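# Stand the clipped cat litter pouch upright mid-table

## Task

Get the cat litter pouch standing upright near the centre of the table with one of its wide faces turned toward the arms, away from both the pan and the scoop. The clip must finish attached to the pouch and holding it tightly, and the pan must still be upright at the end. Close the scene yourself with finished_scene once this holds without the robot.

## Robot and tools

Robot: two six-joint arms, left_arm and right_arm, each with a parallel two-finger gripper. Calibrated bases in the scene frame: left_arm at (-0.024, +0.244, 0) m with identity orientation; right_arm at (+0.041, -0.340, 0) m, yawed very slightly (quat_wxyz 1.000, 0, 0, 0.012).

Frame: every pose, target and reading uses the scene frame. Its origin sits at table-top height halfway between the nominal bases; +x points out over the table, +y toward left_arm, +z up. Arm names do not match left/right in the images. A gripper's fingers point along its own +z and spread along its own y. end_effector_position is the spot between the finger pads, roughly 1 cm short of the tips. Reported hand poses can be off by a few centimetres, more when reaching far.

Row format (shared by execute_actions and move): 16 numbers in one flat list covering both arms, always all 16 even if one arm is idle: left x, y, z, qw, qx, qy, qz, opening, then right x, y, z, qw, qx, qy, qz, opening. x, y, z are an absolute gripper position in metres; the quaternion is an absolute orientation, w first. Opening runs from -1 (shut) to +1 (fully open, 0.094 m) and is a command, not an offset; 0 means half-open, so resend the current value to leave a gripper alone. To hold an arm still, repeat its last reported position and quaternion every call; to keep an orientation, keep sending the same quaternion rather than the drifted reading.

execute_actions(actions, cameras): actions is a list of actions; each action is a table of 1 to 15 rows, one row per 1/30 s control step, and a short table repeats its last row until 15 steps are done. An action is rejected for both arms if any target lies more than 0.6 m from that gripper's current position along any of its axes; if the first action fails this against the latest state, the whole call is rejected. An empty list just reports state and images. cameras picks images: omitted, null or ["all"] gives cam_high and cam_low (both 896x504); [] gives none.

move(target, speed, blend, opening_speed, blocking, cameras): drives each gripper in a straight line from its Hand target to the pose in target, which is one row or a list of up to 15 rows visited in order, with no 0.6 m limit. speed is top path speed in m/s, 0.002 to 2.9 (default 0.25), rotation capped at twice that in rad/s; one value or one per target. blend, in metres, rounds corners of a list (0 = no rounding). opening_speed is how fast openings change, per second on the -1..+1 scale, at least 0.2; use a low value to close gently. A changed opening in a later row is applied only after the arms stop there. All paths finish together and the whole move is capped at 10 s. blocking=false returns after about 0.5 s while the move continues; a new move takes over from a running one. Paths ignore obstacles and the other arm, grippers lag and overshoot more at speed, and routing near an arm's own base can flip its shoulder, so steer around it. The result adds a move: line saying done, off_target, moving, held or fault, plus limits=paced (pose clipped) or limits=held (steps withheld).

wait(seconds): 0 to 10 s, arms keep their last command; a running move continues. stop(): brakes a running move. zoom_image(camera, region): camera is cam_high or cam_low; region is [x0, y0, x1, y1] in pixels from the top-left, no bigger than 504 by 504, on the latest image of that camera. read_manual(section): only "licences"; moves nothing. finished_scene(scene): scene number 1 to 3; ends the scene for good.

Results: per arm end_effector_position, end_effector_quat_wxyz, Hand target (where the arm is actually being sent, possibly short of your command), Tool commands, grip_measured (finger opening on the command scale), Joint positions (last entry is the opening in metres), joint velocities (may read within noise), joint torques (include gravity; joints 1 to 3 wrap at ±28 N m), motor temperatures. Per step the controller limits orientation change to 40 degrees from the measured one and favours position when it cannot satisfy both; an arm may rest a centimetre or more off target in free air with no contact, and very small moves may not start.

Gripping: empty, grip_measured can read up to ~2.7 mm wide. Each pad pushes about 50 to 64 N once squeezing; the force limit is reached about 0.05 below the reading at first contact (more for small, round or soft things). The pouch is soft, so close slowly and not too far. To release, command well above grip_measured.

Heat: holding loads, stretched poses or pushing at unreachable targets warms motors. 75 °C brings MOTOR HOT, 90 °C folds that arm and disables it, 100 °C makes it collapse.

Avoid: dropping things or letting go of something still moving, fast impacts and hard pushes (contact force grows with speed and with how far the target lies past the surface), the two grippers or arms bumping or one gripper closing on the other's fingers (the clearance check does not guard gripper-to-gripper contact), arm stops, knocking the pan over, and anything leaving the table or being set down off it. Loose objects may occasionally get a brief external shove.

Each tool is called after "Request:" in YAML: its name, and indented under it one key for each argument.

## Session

Request:
execute_actions:
  actions: []

Request:
zoom_image:
  camera: "cam_high"
  region: [380, 170, 580, 330]

Request:
zoom_image:
  camera: "cam_low"
  region: [400, 150, 680, 310]

Scene clock: 0.00 s.
left_arm: end_effector_position=(+0.1681, +0.5915, +0.1738) grip_measured=+1.000 end_effector_quat_wxyz=(-0.401, +0.723, -0.498, -0.263) | right_arm: end_effector_position=(+0.3793, -0.5114, +0.1383) grip_measured=+1.000 end_effector_quat_wxyz=(+0.661, +0.421, +0.621, -0.029)
Joint positions: left_arm=[0.805 1.402 0.912 -0.226 -0.605 -0.848 0.094] | right_arm=[-0.353 1.501 0.26 1.11 0.308 0.592 0.094]
Joint velocities: within noise
Joint torques (N m): no reading
Motor temperatures (°C): left_arm=[29 30 33 29 28 30 28] | right_arm=[27 33 31 27 26 27 28]
Heat: left arm: 33 °C; right arm: 33 °C.
Hand target: left_arm +0.1669, +0.5919, +0.1785; -0.403, +0.722, -0.495, -0.266 | right_arm +0.3797, -0.5119, +0.1393; +0.661, +0.419, +0.621, -0.032
Tool commands: left_gripper/opening=+1.0 right_gripper/opening=+1.0

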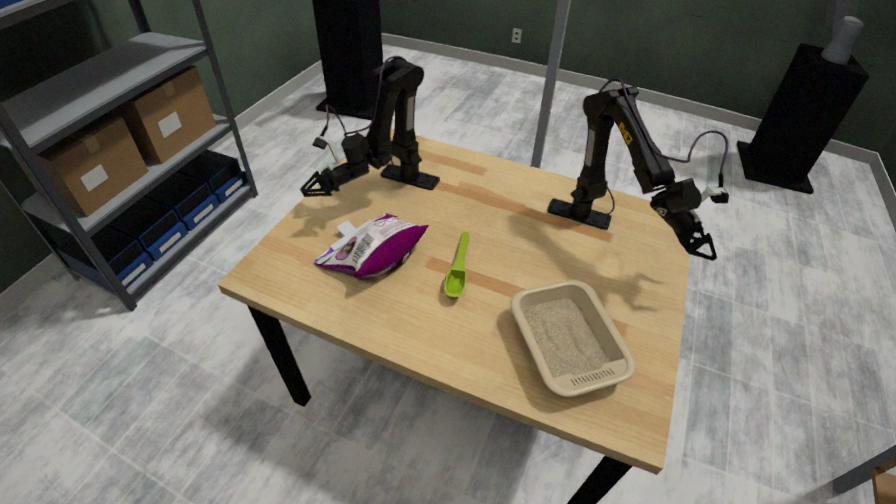

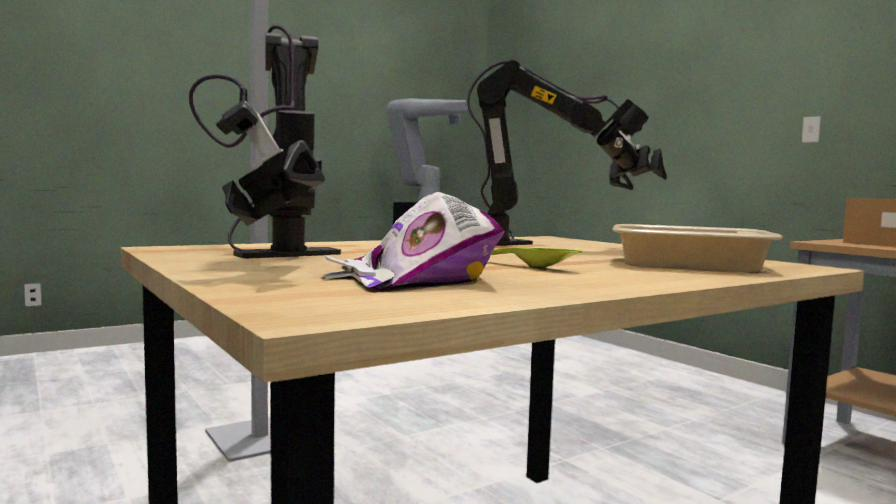

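Scaled by 2.520.

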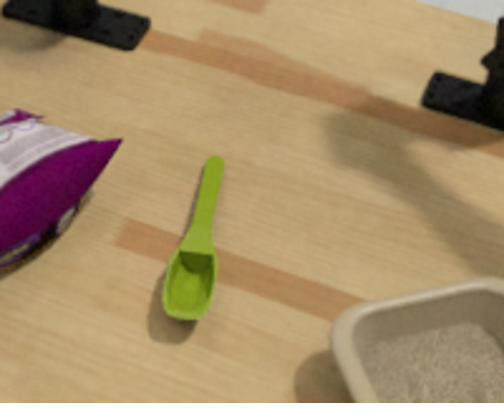

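Scaled by 1.800.

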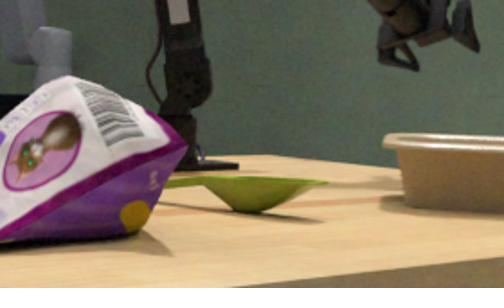

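Request:
zoom_image:
  camera: "cam_high"
  region: [300, 200, 440, 290]

Request:
zoom_image:
  camera: "cam_low"
  region: [310, 180, 530, 300]

Scaled by 3.600.

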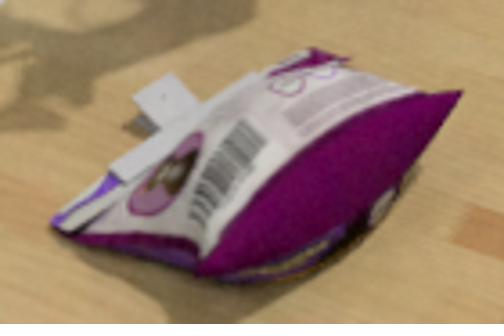

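Scaled by 2.291.

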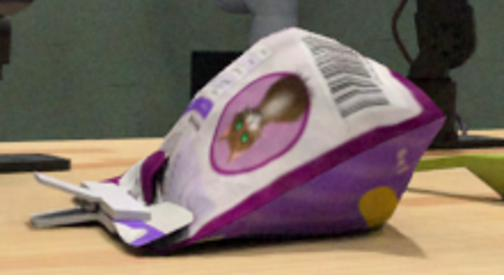

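Request:
move:
  target:
    - [0.32, -0.035, 0.10, 0,-0.1564,0.9877,0, 0.2, 0.431, -0.481, 0.14, 0.1725,0.2463,0.7812,0.547, 0.28]
  speed: 0.4

Request:
zoom_image:
  camera: "cam_high"
  region: [270, 180, 450, 320]

Request:
zoom_image:
  camera: "cam_high"
  region: [400, 200, 520, 310]

Scene clock: 6.63 s.
left_arm: end_effector_position=(+0.3179, -0.0347, +0.1035) grip_measured=+0.201 end_effector_quat_wxyz=(+0.004, -0.158, +0.987, -0.004) | right_arm: end_effector_position=(+0.4258, -0.4804, +0.1418) grip_measured=+0.282 end_effector_quat_wxyz=(+0.169, +0.256, +0.780, +0.546)
Joint positions: left_arm=[-0.687 2.259 2.136 -1.435 -0.001 -1.003 0.056] | right_arm=[-0.792 2.228 1.751 -1.48 -1.187 -0.395 0.06]
Joint torques (N m): left_arm=[0.13 -9.54 8.16 0.32 0 0.05] | right_arm=[0.72 -8.87 7.32 -0.45 -0.71 -0.25]
Heat: left arm: 35 °C; right arm: 34 °C.
Hand target: left_arm +0.3199, -0.0350, +0.1000; +0.000, -0.156, +0.988, +0.000 | right_arm +0.4309, -0.4808, +0.1400; +0.173, +0.247, +0.781, +0.547
Off the commanded pose: left_arm 0.004 m, 1 deg | right_arm 0.006 m, 1 deg.
move: done

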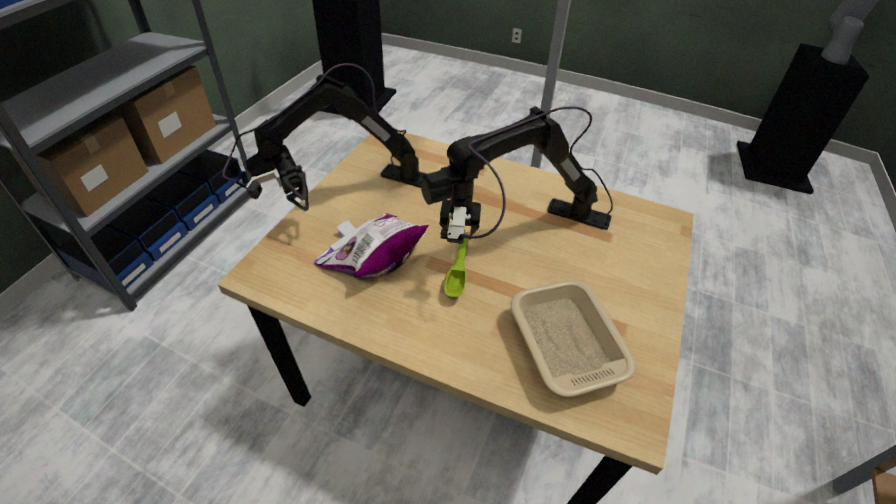

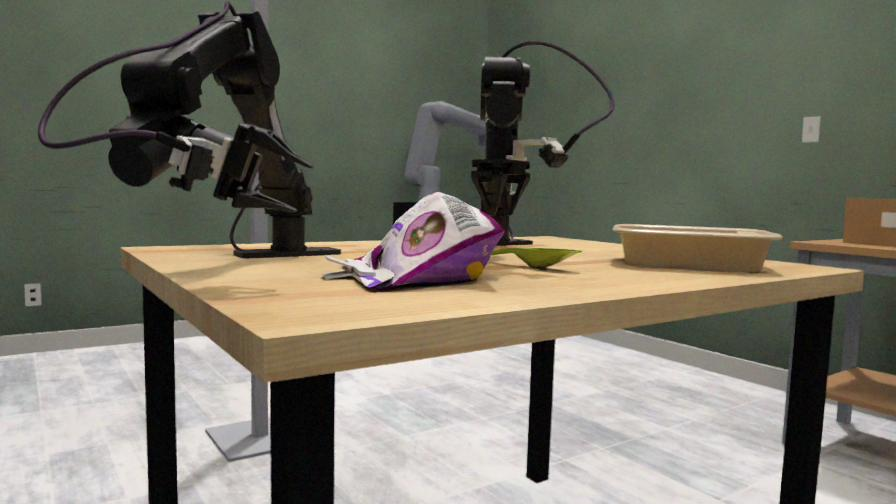

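Scaled by 2.800.

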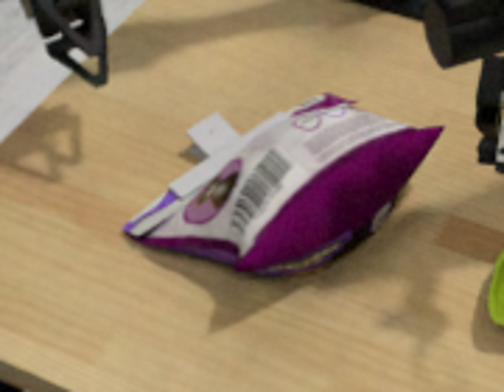

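Scaled by 4.200.

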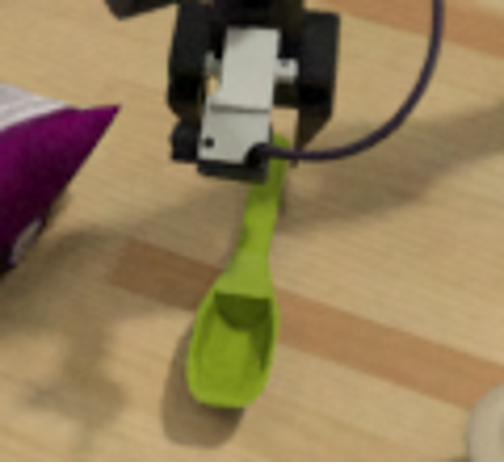

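Request:
move:
  target:
    - [0.32, -0.035, 0.017, 0,-0.1564,0.9877,0, 0.2, 0.437, -0.473, 0.038, 0.1725,0.2463,0.7812,0.547, 0.28]
  speed: 0.15

Request:
zoom_image:
  camera: "cam_high"
  region: [270, 200, 450, 320]

Request:
zoom_image:
  camera: "cam_low"
  region: [270, 150, 530, 310]

Scene clock: 8.43 s.
left_arm: end_effector_position=(+0.3196, -0.0361, +0.0255) grip_measured=+0.201 end_effector_quat_wxyz=(+0.004, -0.157, +0.988, -0.004) | right_arm: end_effector_position=(+0.4359, -0.4776, +0.0438) grip_measured=+0.282 end_effector_quat_wxyz=(+0.172, +0.249, +0.784, +0.541)
Joint positions: left_arm=[-0.687 2.283 1.866 -1.143 0 -1.003 0.056] | right_arm=[-0.768 2.379 1.608 -1.128 -1.187 -0.351 0.06]
Joint torques (N m): left_arm=[0.34 -10.28 5.65 0.6 0.02 0.01] | right_arm=[0.83 -10.25 3.52 -0.13 -0.74 -0.06]
Heat: left arm: 35 °C; right arm: 34 °C.
Hand target: left_arm +0.3199, -0.0350, +0.0172; +0.000, -0.156, +0.988, +0.000 | right_arm +0.4369, -0.4729, +0.0382; +0.172, +0.246, +0.781, +0.547
Off the commanded pose: left_arm 0.009 m, 1 deg | right_arm 0.007 m, 1 deg.
move: done

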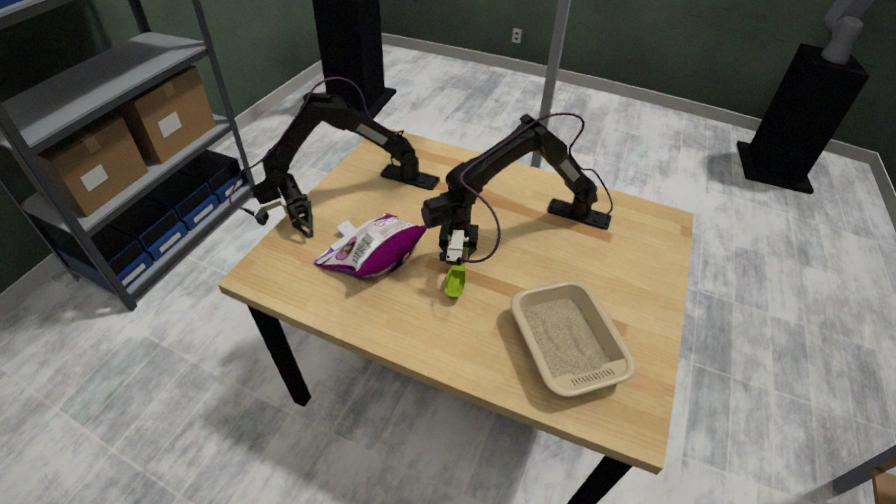

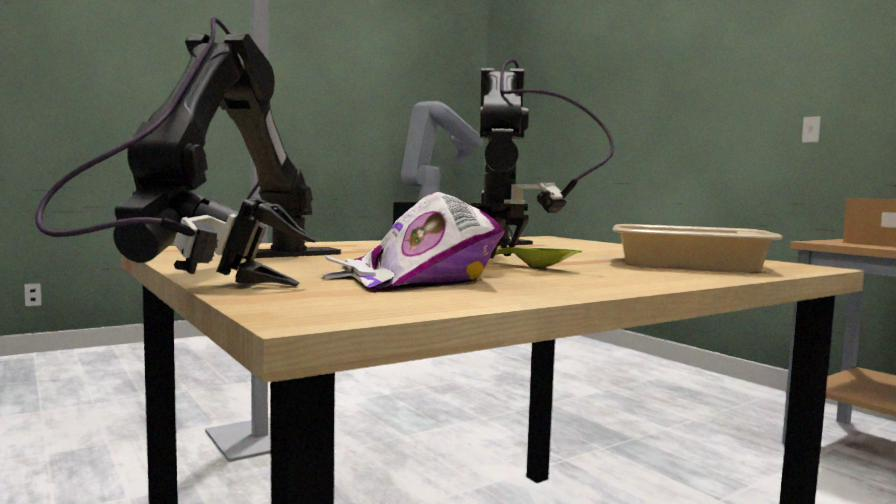

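Scaled by 2.800.

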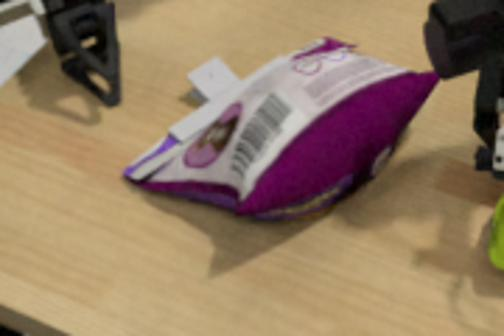

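Scaled by 1.938.

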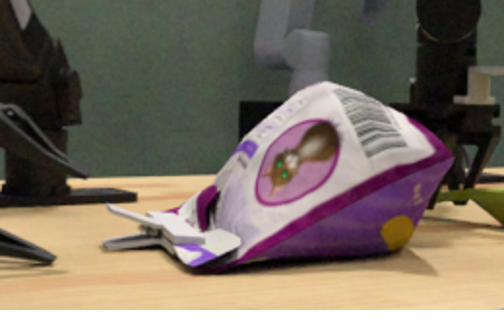

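Request:
move:
  target:
    - [0.32, -0.035, 0.008, 0,-0.1564,0.9877,0, 0.2, 0.468, -0.428, 0.039, 0.1725,0.2463,0.7812,0.547, 0.28]
  speed: 0.1

Request:
zoom_image:
  camera: "cam_high"
  region: [270, 200, 390, 300]

Request:
zoom_image:
  camera: "cam_low"
  region: [270, 200, 430, 310]

Request:
zoom_image:
  camera: "cam_low"
  region: [460, 200, 600, 290]

Scene clock: 10.30 s.
left_arm: end_effector_position=(+0.3213, -0.0376, +0.0210) grip_measured=+0.201 end_effector_quat_wxyz=(+0.008, -0.157, +0.987, -0.009) | right_arm: end_effector_position=(+0.4692, -0.4283, +0.0424) grip_measured=+0.282 end_effector_quat_wxyz=(+0.164, +0.253, +0.769, +0.564)
Joint positions: left_arm=[-0.687 2.283 1.848 -1.112 0 -1.003 0.056] | right_arm=[-0.628 2.312 1.457 -0.727 -1.256 0.022 0.06]
Joint torques (N m): left_arm=[0.21 -9.62 5.44 0.54 -0.02 0] | right_arm=[0.03 -12.16 3.3 0.36 -0.32 -0.12]
Heat: left arm: 35 °C; right arm: 35 °C.
Hand target: left_arm +0.3198, -0.0349, +0.0083; +0.000, -0.156, +0.988, +0.000 | right_arm +0.4681, -0.4282, +0.0391; +0.171, +0.245, +0.781, +0.548
Off the commanded pose: left_arm 0.013 m, 1 deg | right_arm 0.004 m, 3 deg.
move: off_target (left_arm, right_arm)

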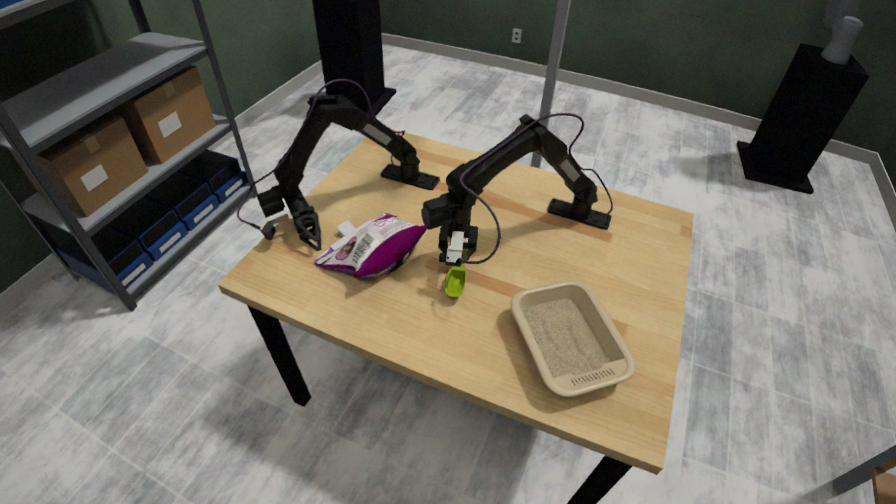

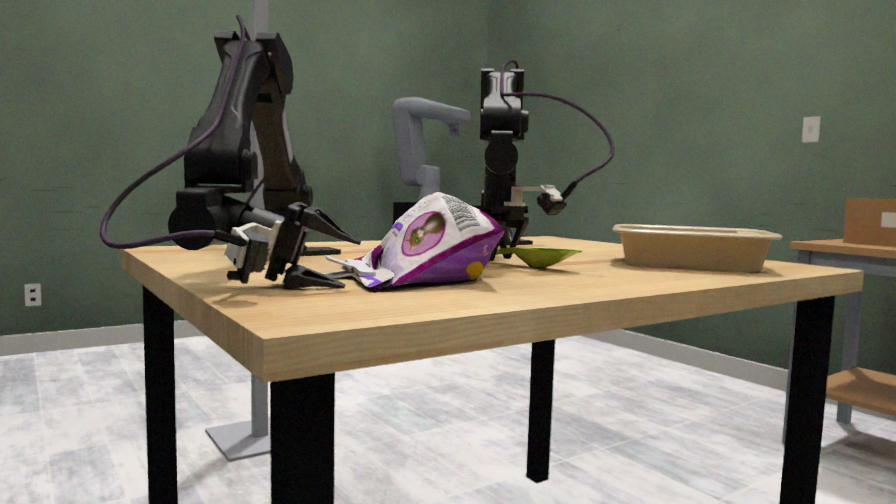

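Scaled by 4.200.

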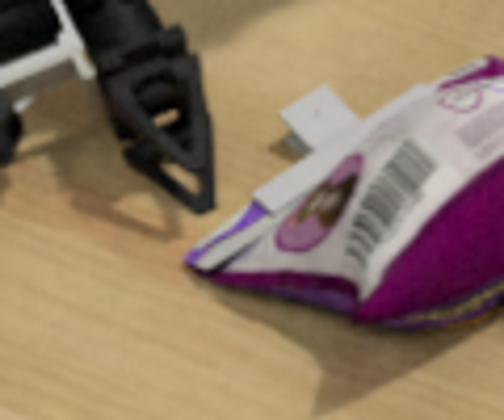

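Scaled by 3.150.

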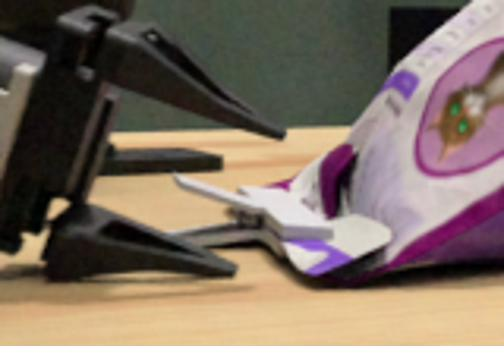

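Scaled by 3.600.

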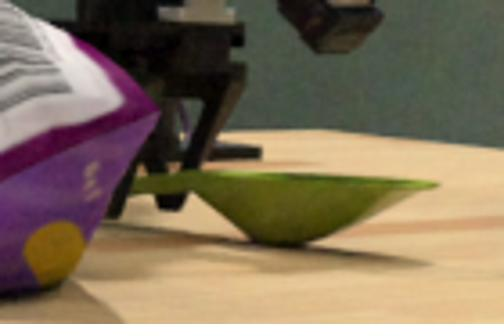

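Request:
move:
  target:
    - [0.32, -0.035, 0.010, 0,-0.1564,0.9877,0, -1, 0.486, -0.402, 0.039, 0.1725,0.2463,0.7812,0.547, 0.28]
  speed: 0.06

Request:
zoom_image:
  camera: "cam_high"
  region: [270, 200, 390, 300]

Request:
zoom_image:
  camera: "cam_low"
  region: [270, 200, 430, 310]

Request:
zoom_image:
  camera: "cam_low"
  region: [460, 200, 600, 290]

Scene clock: 12.00 s.
left_arm: end_effector_position=(+0.3213, -0.0378, +0.0211) grip_measured=-0.570 end_effector_quat_wxyz=(+0.008, -0.157, +0.988, -0.009) | right_arm: end_effector_position=(+0.4874, -0.4035, +0.0432) grip_measured=+0.282 end_effector_quat_wxyz=(+0.167, +0.247, +0.769, +0.566)
Joint positions: left_arm=[-0.687 2.283 1.848 -1.112 0.001 -1.001 0.02] | right_arm=[-0.553 2.276 1.381 -0.463 -1.254 0.248 0.06]
Joint torques (N m): left_arm=[0.16 -9.8 5.75 0.54 -0.05 0.05] | right_arm=[0.51 -12.25 3.23 0.65 -0.21 -0.09]
Heat: left arm: 35 °C; right arm: 36 °C.
Hand target: left_arm +0.3198, -0.0350, +0.0102; +0.000, -0.156, +0.988, +0.000 | right_arm +0.4861, -0.4024, +0.0391; +0.171, +0.245, +0.782, +0.548
Off the commanded pose: left_arm 0.011 m, 1 deg | right_arm 0.005 m, 3 deg.
move: off_target (left_arm, right_arm)

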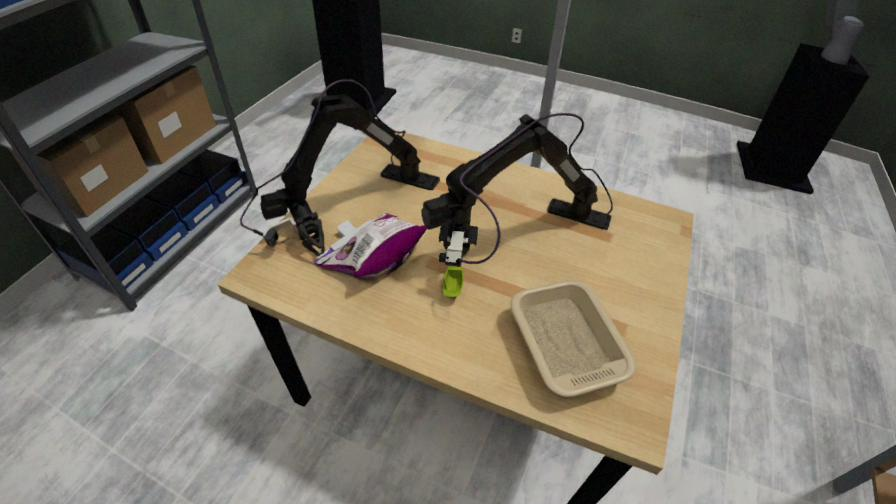

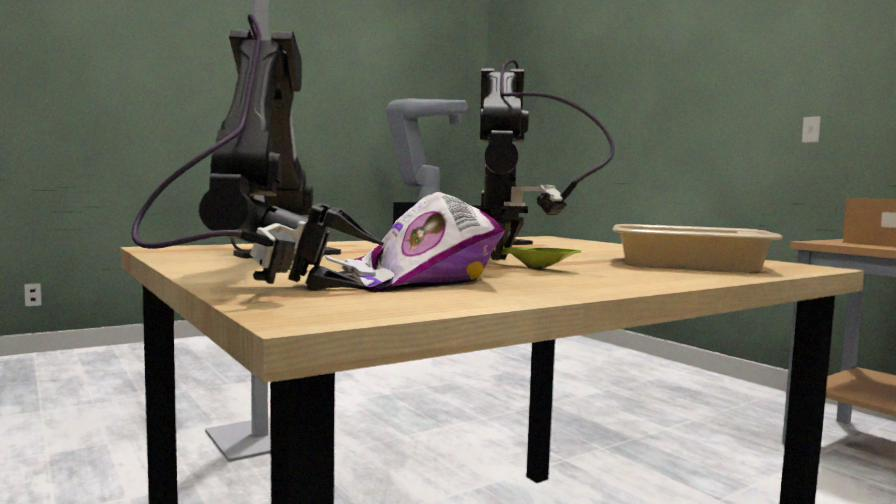

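Scaled by 4.200.

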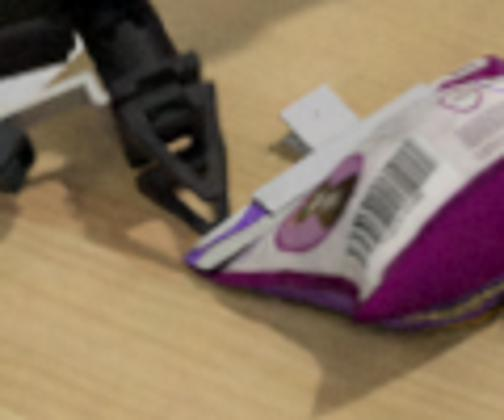

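Scaled by 3.150.

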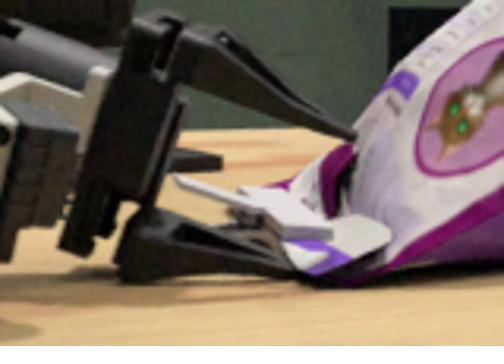

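Scaled by 3.600.

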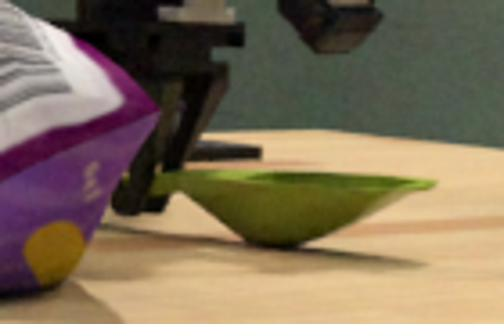

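Request:
move:
  target:
    - [0.32, -0.035, 0.050, 0,-0.1564,0.9877,0, -1, 0.505, -0.375, 0.038, 0.1725,0.2463,0.7812,0.547, 0.28]
  speed: 0.08

Request:
zoom_image:
  camera: "cam_high"
  region: [270, 200, 390, 300]

Request:
zoom_image:
  camera: "cam_low"
  region: [270, 200, 430, 310]

Scene clock: 13.47 s.
left_arm: end_effector_position=(+0.3160, -0.0336, +0.0417) grip_measured=-0.570 end_effector_quat_wxyz=(-0.006, -0.157, +0.988, +0.006) | right_arm: end_effector_position=(+0.5060, -0.3767, +0.0437) grip_measured=+0.282 end_effector_quat_wxyz=(+0.168, +0.243, +0.770, +0.566)
Joint positions: left_arm=[-0.687 2.283 1.931 -1.235 0.002 -1.001 0.02] | right_arm=[-0.474 2.259 1.327 -0.215 -1.233 0.464 0.06]
Joint torques (N m): left_arm=[0.1 -11.75 8.36 0.29 0.01 -0.01] | right_arm=[0.87 -12.05 3.6 0.75 -0.12 -0.06]
Motor temperatures (°C): left_arm=[29 35 35 30 28 30 28] | right_arm=[27 37 32 29 26 27 28]
Heat: left arm: 35 °C; right arm: 37 °C.
Hand target: left_arm +0.3199, -0.0350, +0.0500; +0.000, -0.156, +0.988, +0.000 | right_arm +0.5050, -0.3751, +0.0381; +0.172, +0.245, +0.781, +0.548
Off the commanded pose: left_arm 0.009 m, 1 deg | right_arm 0.006 m, 3 deg.
move: off_target (right_arm)

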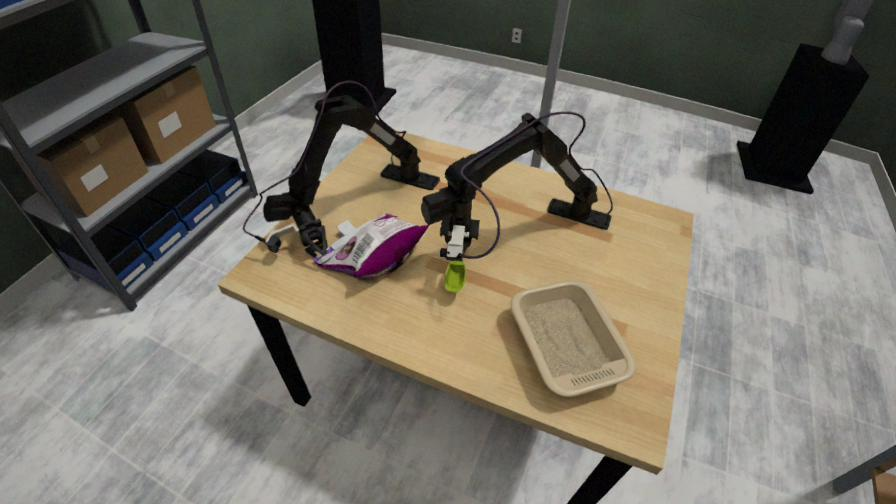

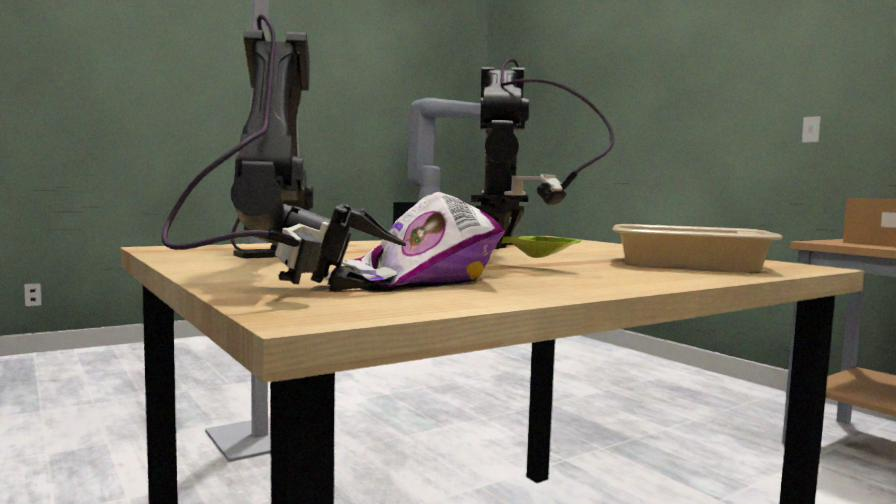

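Scaled by 4.200.

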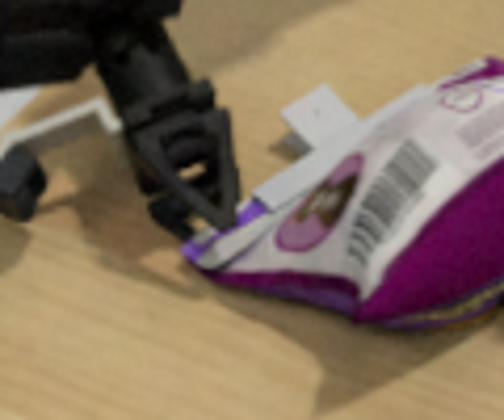

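Scaled by 3.150.

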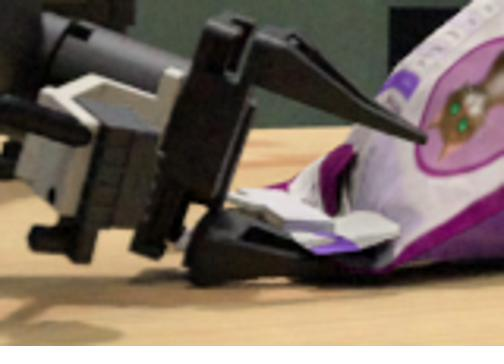

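Request:
move:
  target:
    - [0.31, -0.025, 0.070, 0,-0.1564,0.9877,0, -1, 0.512, -0.366, 0.036, 0.1725,0.2463,0.7812,0.547, 0.28]
  speed: 0.08
  cameras: []

Request:
move:
  target:
    - [0.31, -0.025, 0.070, 0,-0.1564,0.9877,0, -1, 0.512, -0.366, 0.036, 0.1725,0.2463,0.7812,0.547, -0.5]
  opening_speed: 0.4

Request:
zoom_image:
  camera: "cam_high"
  region: [270, 200, 390, 300]

Request:
zoom_image:
  camera: "cam_low"
  region: [270, 200, 430, 310]

Scene clock: 14.80 s.
left_arm: end_effector_position=(+0.3110, -0.0295, +0.0582) grip_measured=-0.570 end_effector_quat_wxyz=(-0.005, -0.155, +0.988, +0.004) | right_arm: end_effector_position=(+0.5141, -0.3711, +0.0437) grip_measured=+0.282 end_effector_quat_wxyz=(+0.175, +0.241, +0.771, +0.563)
Joint positions: left_arm=[-0.687 2.242 1.928 -1.269 0.002 -0.999 0.02] | right_arm=[-0.452 2.259 1.318 -0.133 -1.215 0.527 0.06]
Joint torques (N m): left_arm=[0.4 -13.76 5.56 0.22 -0.04 0.01] | right_arm=[1.18 -11.69 3.55 0.84 -0.17 -0.12]
Heat: left arm: 36 °C; right arm: 38 °C.
Hand target: left_arm +0.3100, -0.0252, +0.0697; +0.000, -0.156, +0.988, +0.000 | right_arm +0.5118, -0.3662, +0.0360; +0.172, +0.246, +0.781, +0.547
Off the commanded pose: left_arm 0.013 m, 1 deg | right_arm 0.009 m, 2 deg.
move: off_target (left_arm)

Scene clock: 16.97 s.
left_arm: end_effector_position=(+0.3108, -0.0294, +0.0582) grip_measured=-0.570 end_effector_quat_wxyz=(-0.005, -0.155, +0.988, +0.004) | right_arm: end_effector_position=(+0.5134, -0.3747, +0.0310) grip_measured=-0.497 end_effector_quat_wxyz=(+0.174, +0.259, +0.783, +0.538)
Joint positions: left_arm=[-0.687 2.242 1.928 -1.27 0.002 -0.999 0.02] | right_arm=[-0.451 2.259 1.303 -0.13 -1.152 0.53 0.024]
Joint torques (N m): left_arm=[0.47 -14.08 5.68 0.3 -0.05 0.09] | right_arm=[1.32 -11.62 4.48 0.89 -0.83 -0.03]
Heat: left arm: 38 °C; right arm: 39 °C.
Hand target: left_arm +0.3100, -0.0251, +0.0697; +0.000, -0.156, +0.988, +0.000 | right_arm +0.5120, -0.3661, +0.0358; +0.172, +0.246, +0.781, +0.547
Off the commanded pose: left_arm 0.013 m, 1 deg | right_arm 0.010 m, 2 deg.
move: off_target (left_arm)

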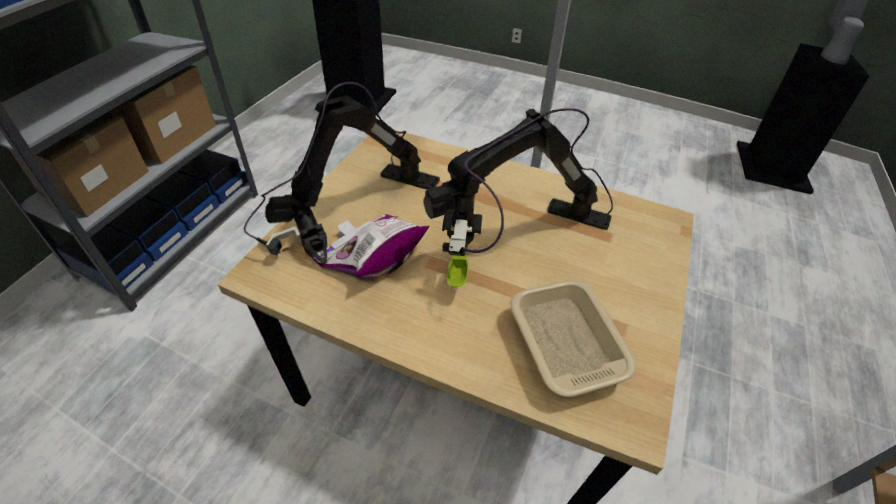

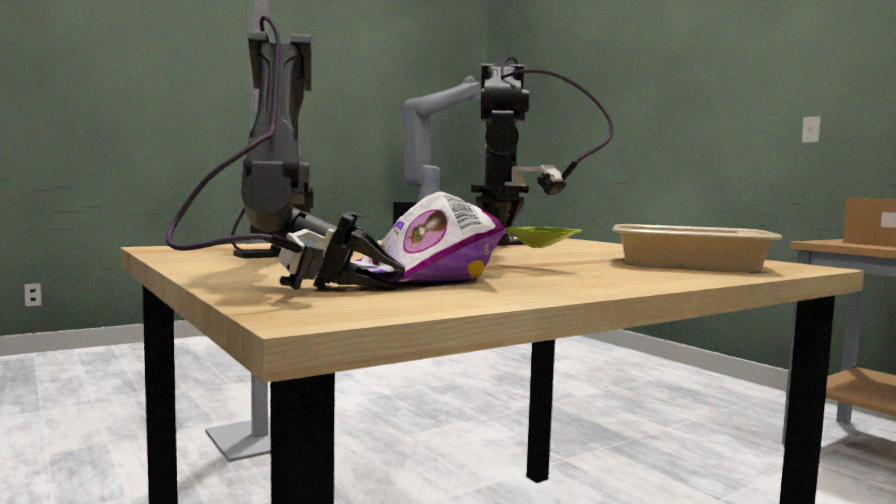

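Scaled by 4.200.

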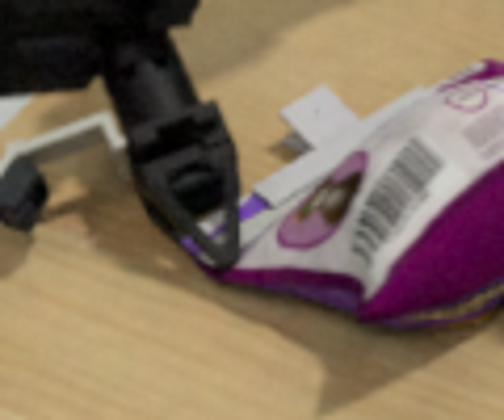

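Scaled by 3.150.

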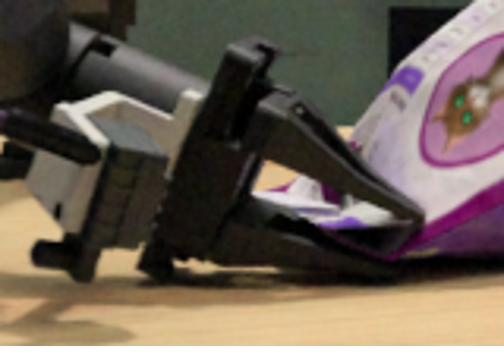

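Request:
move:
  target:
    - [0.22, 0.025, 0.080, 0,0.309,0.951,0, -1, 0.5134, -0.3735, 0.031, 0.1725,0.2463,0.7812,0.547, -1]
    - [0.135, 0.05, 0.070, 0,0.7071,0.7071,0, -1, 0.5134, -0.3735, 0.031, 0.1725,0.2463,0.7812,0.547, -1]
  opening_speed: 0.5
  speed: 0.35
  blend: 0.03

Request:
zoom_image:
  camera: "cam_high"
  region: [370, 130, 530, 260]

Scene clock: 21.70 s.
left_arm: end_effector_position=(+0.1344, +0.0522, +0.0667) grip_measured=-0.570 end_effector_quat_wxyz=(-0.016, +0.704, +0.710, +0.003) | right_arm: end_effector_position=(+0.5126, -0.3743, +0.0305) grip_measured=-0.982 end_effector_quat_wxyz=(+0.179, +0.250, +0.786, +0.536)
Joint positions: left_arm=[-0.886 1.547 1.036 -1.091 -0.002 0.677 0.02] | right_arm=[-0.451 2.259 1.303 -0.137 -1.152 0.503 0.001]
Joint torques (N m): left_arm=[-0.05 -6.86 5.14 0.49 0 0.09] | right_arm=[-0.29 -9.47 6.71 0.69 -0.84 -0.07]
Heat: left arm: 39 °C; right arm: 41 °C.
Hand target: left_arm +0.1349, +0.0501, +0.0700; +0.000, +0.707, +0.707, +0.000 | right_arm +0.5133, -0.3736, +0.0309; +0.173, +0.247, +0.781, +0.547
Off the commanded pose: left_arm 0.004 m, 2 deg | right_arm 0.001 m, 2 deg.
move: done; blend cut to 0 m at target 1

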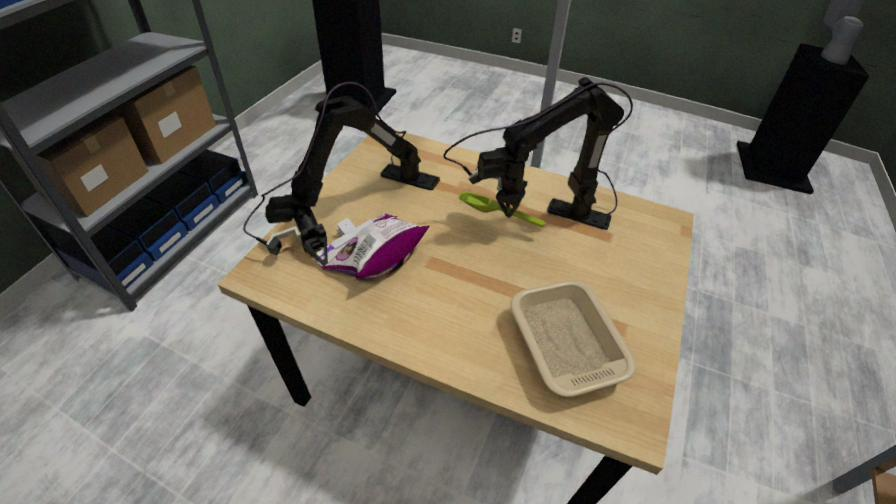

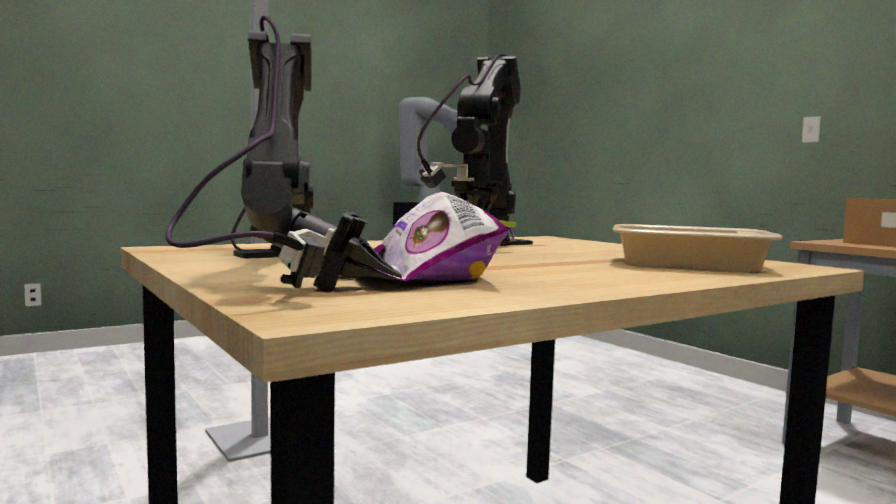

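Scaled by 3.150.

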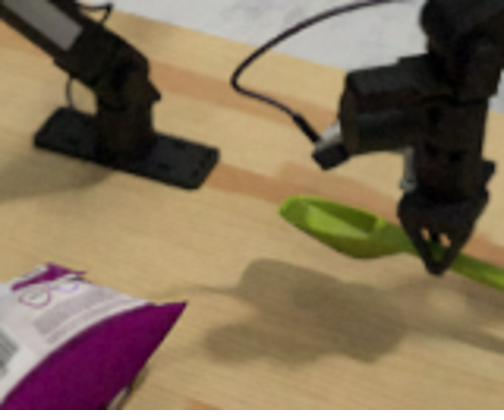

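Request:
move:
  target:
    - [0.125, 0.05, 0.040, 0,0.7071,0.7071,0, -1, 0.514, -0.3695, 0.066, 0.1701,0.2448,0.8493,0.4354, -1]
    - [0.122, 0.05, 0.019, 0,0.7071,0.7071,0, -1, 0.518, -0.357, 0.092, 0.167,0.2415,0.881,0.368, -1]
  speed: 0.09

Request:
zoom_image:
  camera: "cam_high"
  region: [290, 160, 550, 300]

Request:
zoom_image:
  camera: "cam_low"
  region: [270, 150, 530, 310]

Scene clock: 25.03 s.
left_arm: end_effector_position=(+0.1234, +0.0512, +0.0229) grip_measured=-0.570 end_effector_quat_wxyz=(+0.001, +0.707, +0.707, +0.001) | right_arm: end_effector_position=(+0.5133, -0.3627, +0.0597) grip_measured=-0.982 end_effector_quat_wxyz=(+0.151, +0.258, +0.886, +0.356)
Joint positions: left_arm=[-0.924 1.557 0.86 -0.873 -0.002 0.646 0.02] | right_arm=[-0.327 2.098 1.466 -0.578 -0.724 0.401 0.001]
Joint torques (N m): left_arm=[-0.42 -4.36 5.22 0.58 0.03 -0.07] | right_arm=[0.65 -14.08 8.84 0.4 -0.78 0.02]
Motor temperatures (°C): left_arm=[29 38 35 30 28 30 29] | right_arm=[27 42 34 29 27 27 28]
Heat: left arm: 38 °C; right arm: 42 °C.
Hand target: left_arm +0.1220, +0.0500, +0.0191; +0.000, +0.707, +0.707, +0.000 | right_arm +0.5176, -0.3568, +0.0912; +0.168, +0.242, +0.882, +0.368
Off the commanded pose: left_arm 0.004 m, 0 deg | right_arm 0.033 m, 3 deg.
move: off_target (right_arm)

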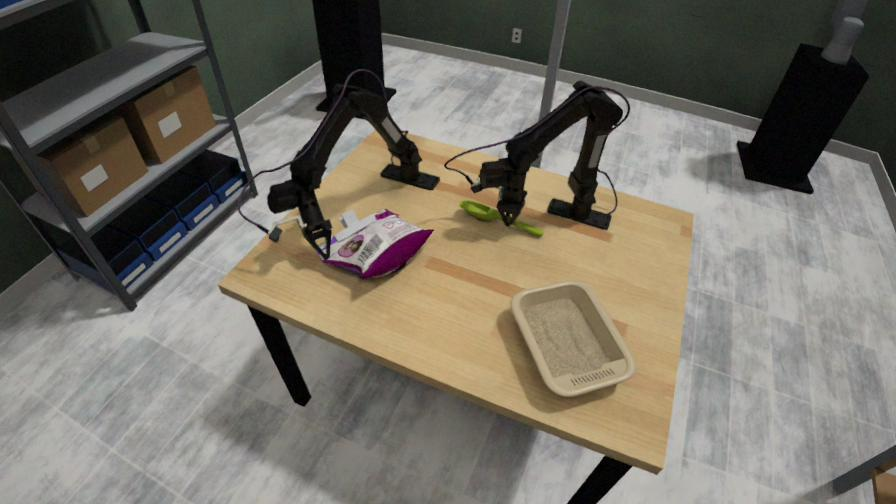

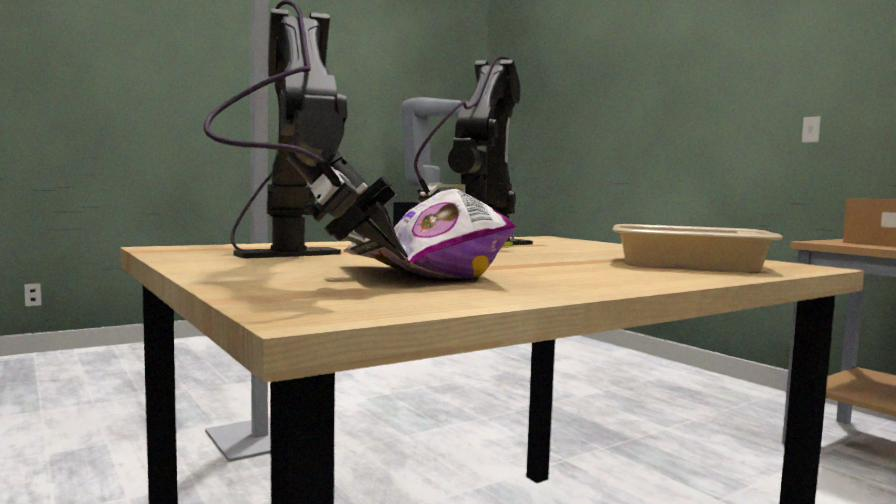

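Scaled by 1.938.

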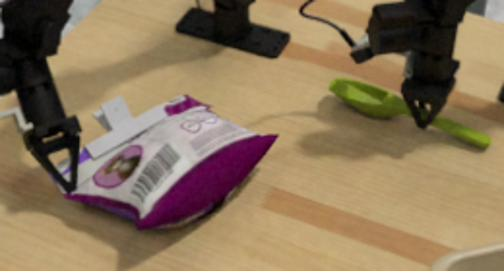

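Scaled by 1.938.

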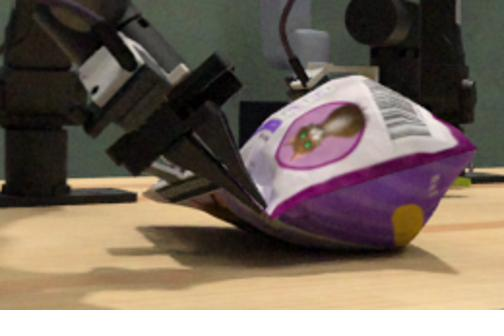

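Request:
move:
  target:
    - [0.122, 0.05, 0.016, 0,0.7071,0.7071,0, -1, 0.5275, -0.328, 0.132, 0.1602,0.2338,0.926,0.246, -1]
    - [0.122, 0.05, 0.016, 0,0.7071,0.7071,0, -0.1, 0.5325, -0.3135, 0.155, 0.1566,0.2295,0.9412,0.1920, -1]
  speed: 0.09
  opening_speed: 0.8

Request:
zoom_image:
  camera: "cam_high"
  region: [290, 160, 550, 300]

Request:
zoom_image:
  camera: "cam_low"
  region: [270, 150, 530, 310]

Scene clock: 29.30 s.
left_arm: end_effector_position=(+0.1243, +0.0500, +0.0207) grip_measured=-0.101 end_effector_quat_wxyz=(+0.004, +0.707, +0.708, +0.000) | right_arm: end_effector_position=(+0.5247, -0.3089, +0.1377) grip_measured=-0.983 end_effector_quat_wxyz=(+0.137, +0.228, +0.945, +0.191)
Joint positions: left_arm=[-0.924 1.561 0.854 -0.857 -0.002 0.646 0.042] | right_arm=[-0.08 2.071 1.877 -1.023 -0.324 0.475 0.001]
Joint torques (N m): left_arm=[-0.4 -4.15 4.86 0.6 0.01 -0.06] | right_arm=[-0.66 -11.06 10.56 0.64 -0.17 0.04]
Heat: left arm: 36 °C; right arm: 42 °C.
Hand target: left_arm +0.1220, +0.0501, +0.0161; +0.000, +0.707, +0.707, +0.000 | right_arm +0.5319, -0.3136, +0.1549; +0.157, +0.230, +0.941, +0.192
Off the commanded pose: left_arm 0.005 m, 0 deg | right_arm 0.020 m, 2 deg.
move: off_target (right_arm)

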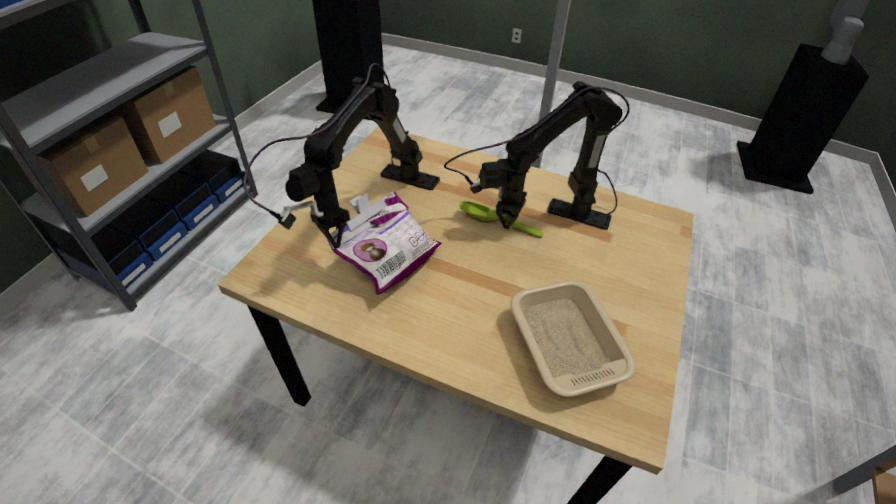

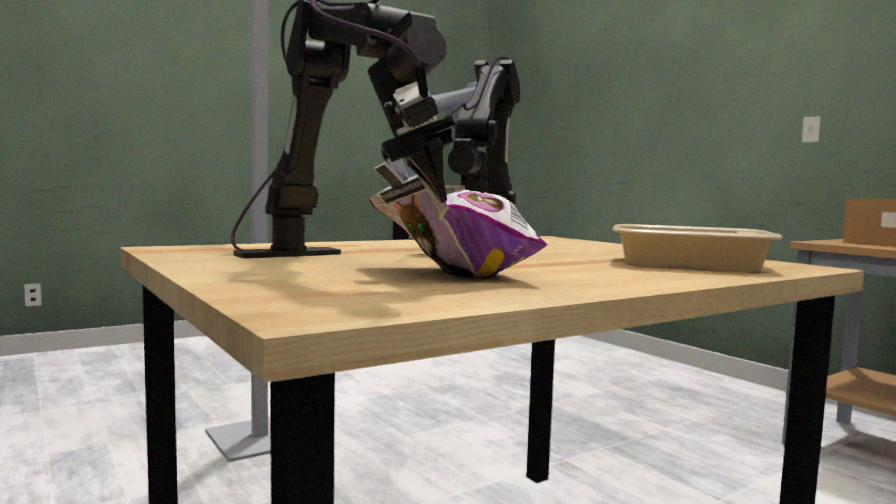

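Scaled by 1.938.

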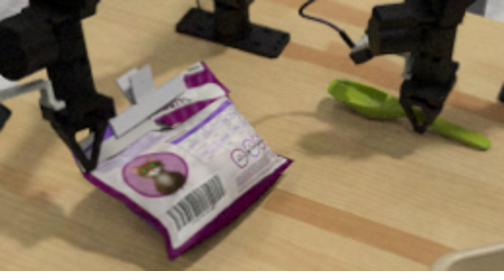

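Scaled by 1.938.

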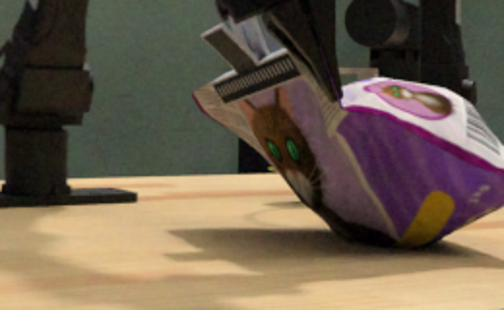

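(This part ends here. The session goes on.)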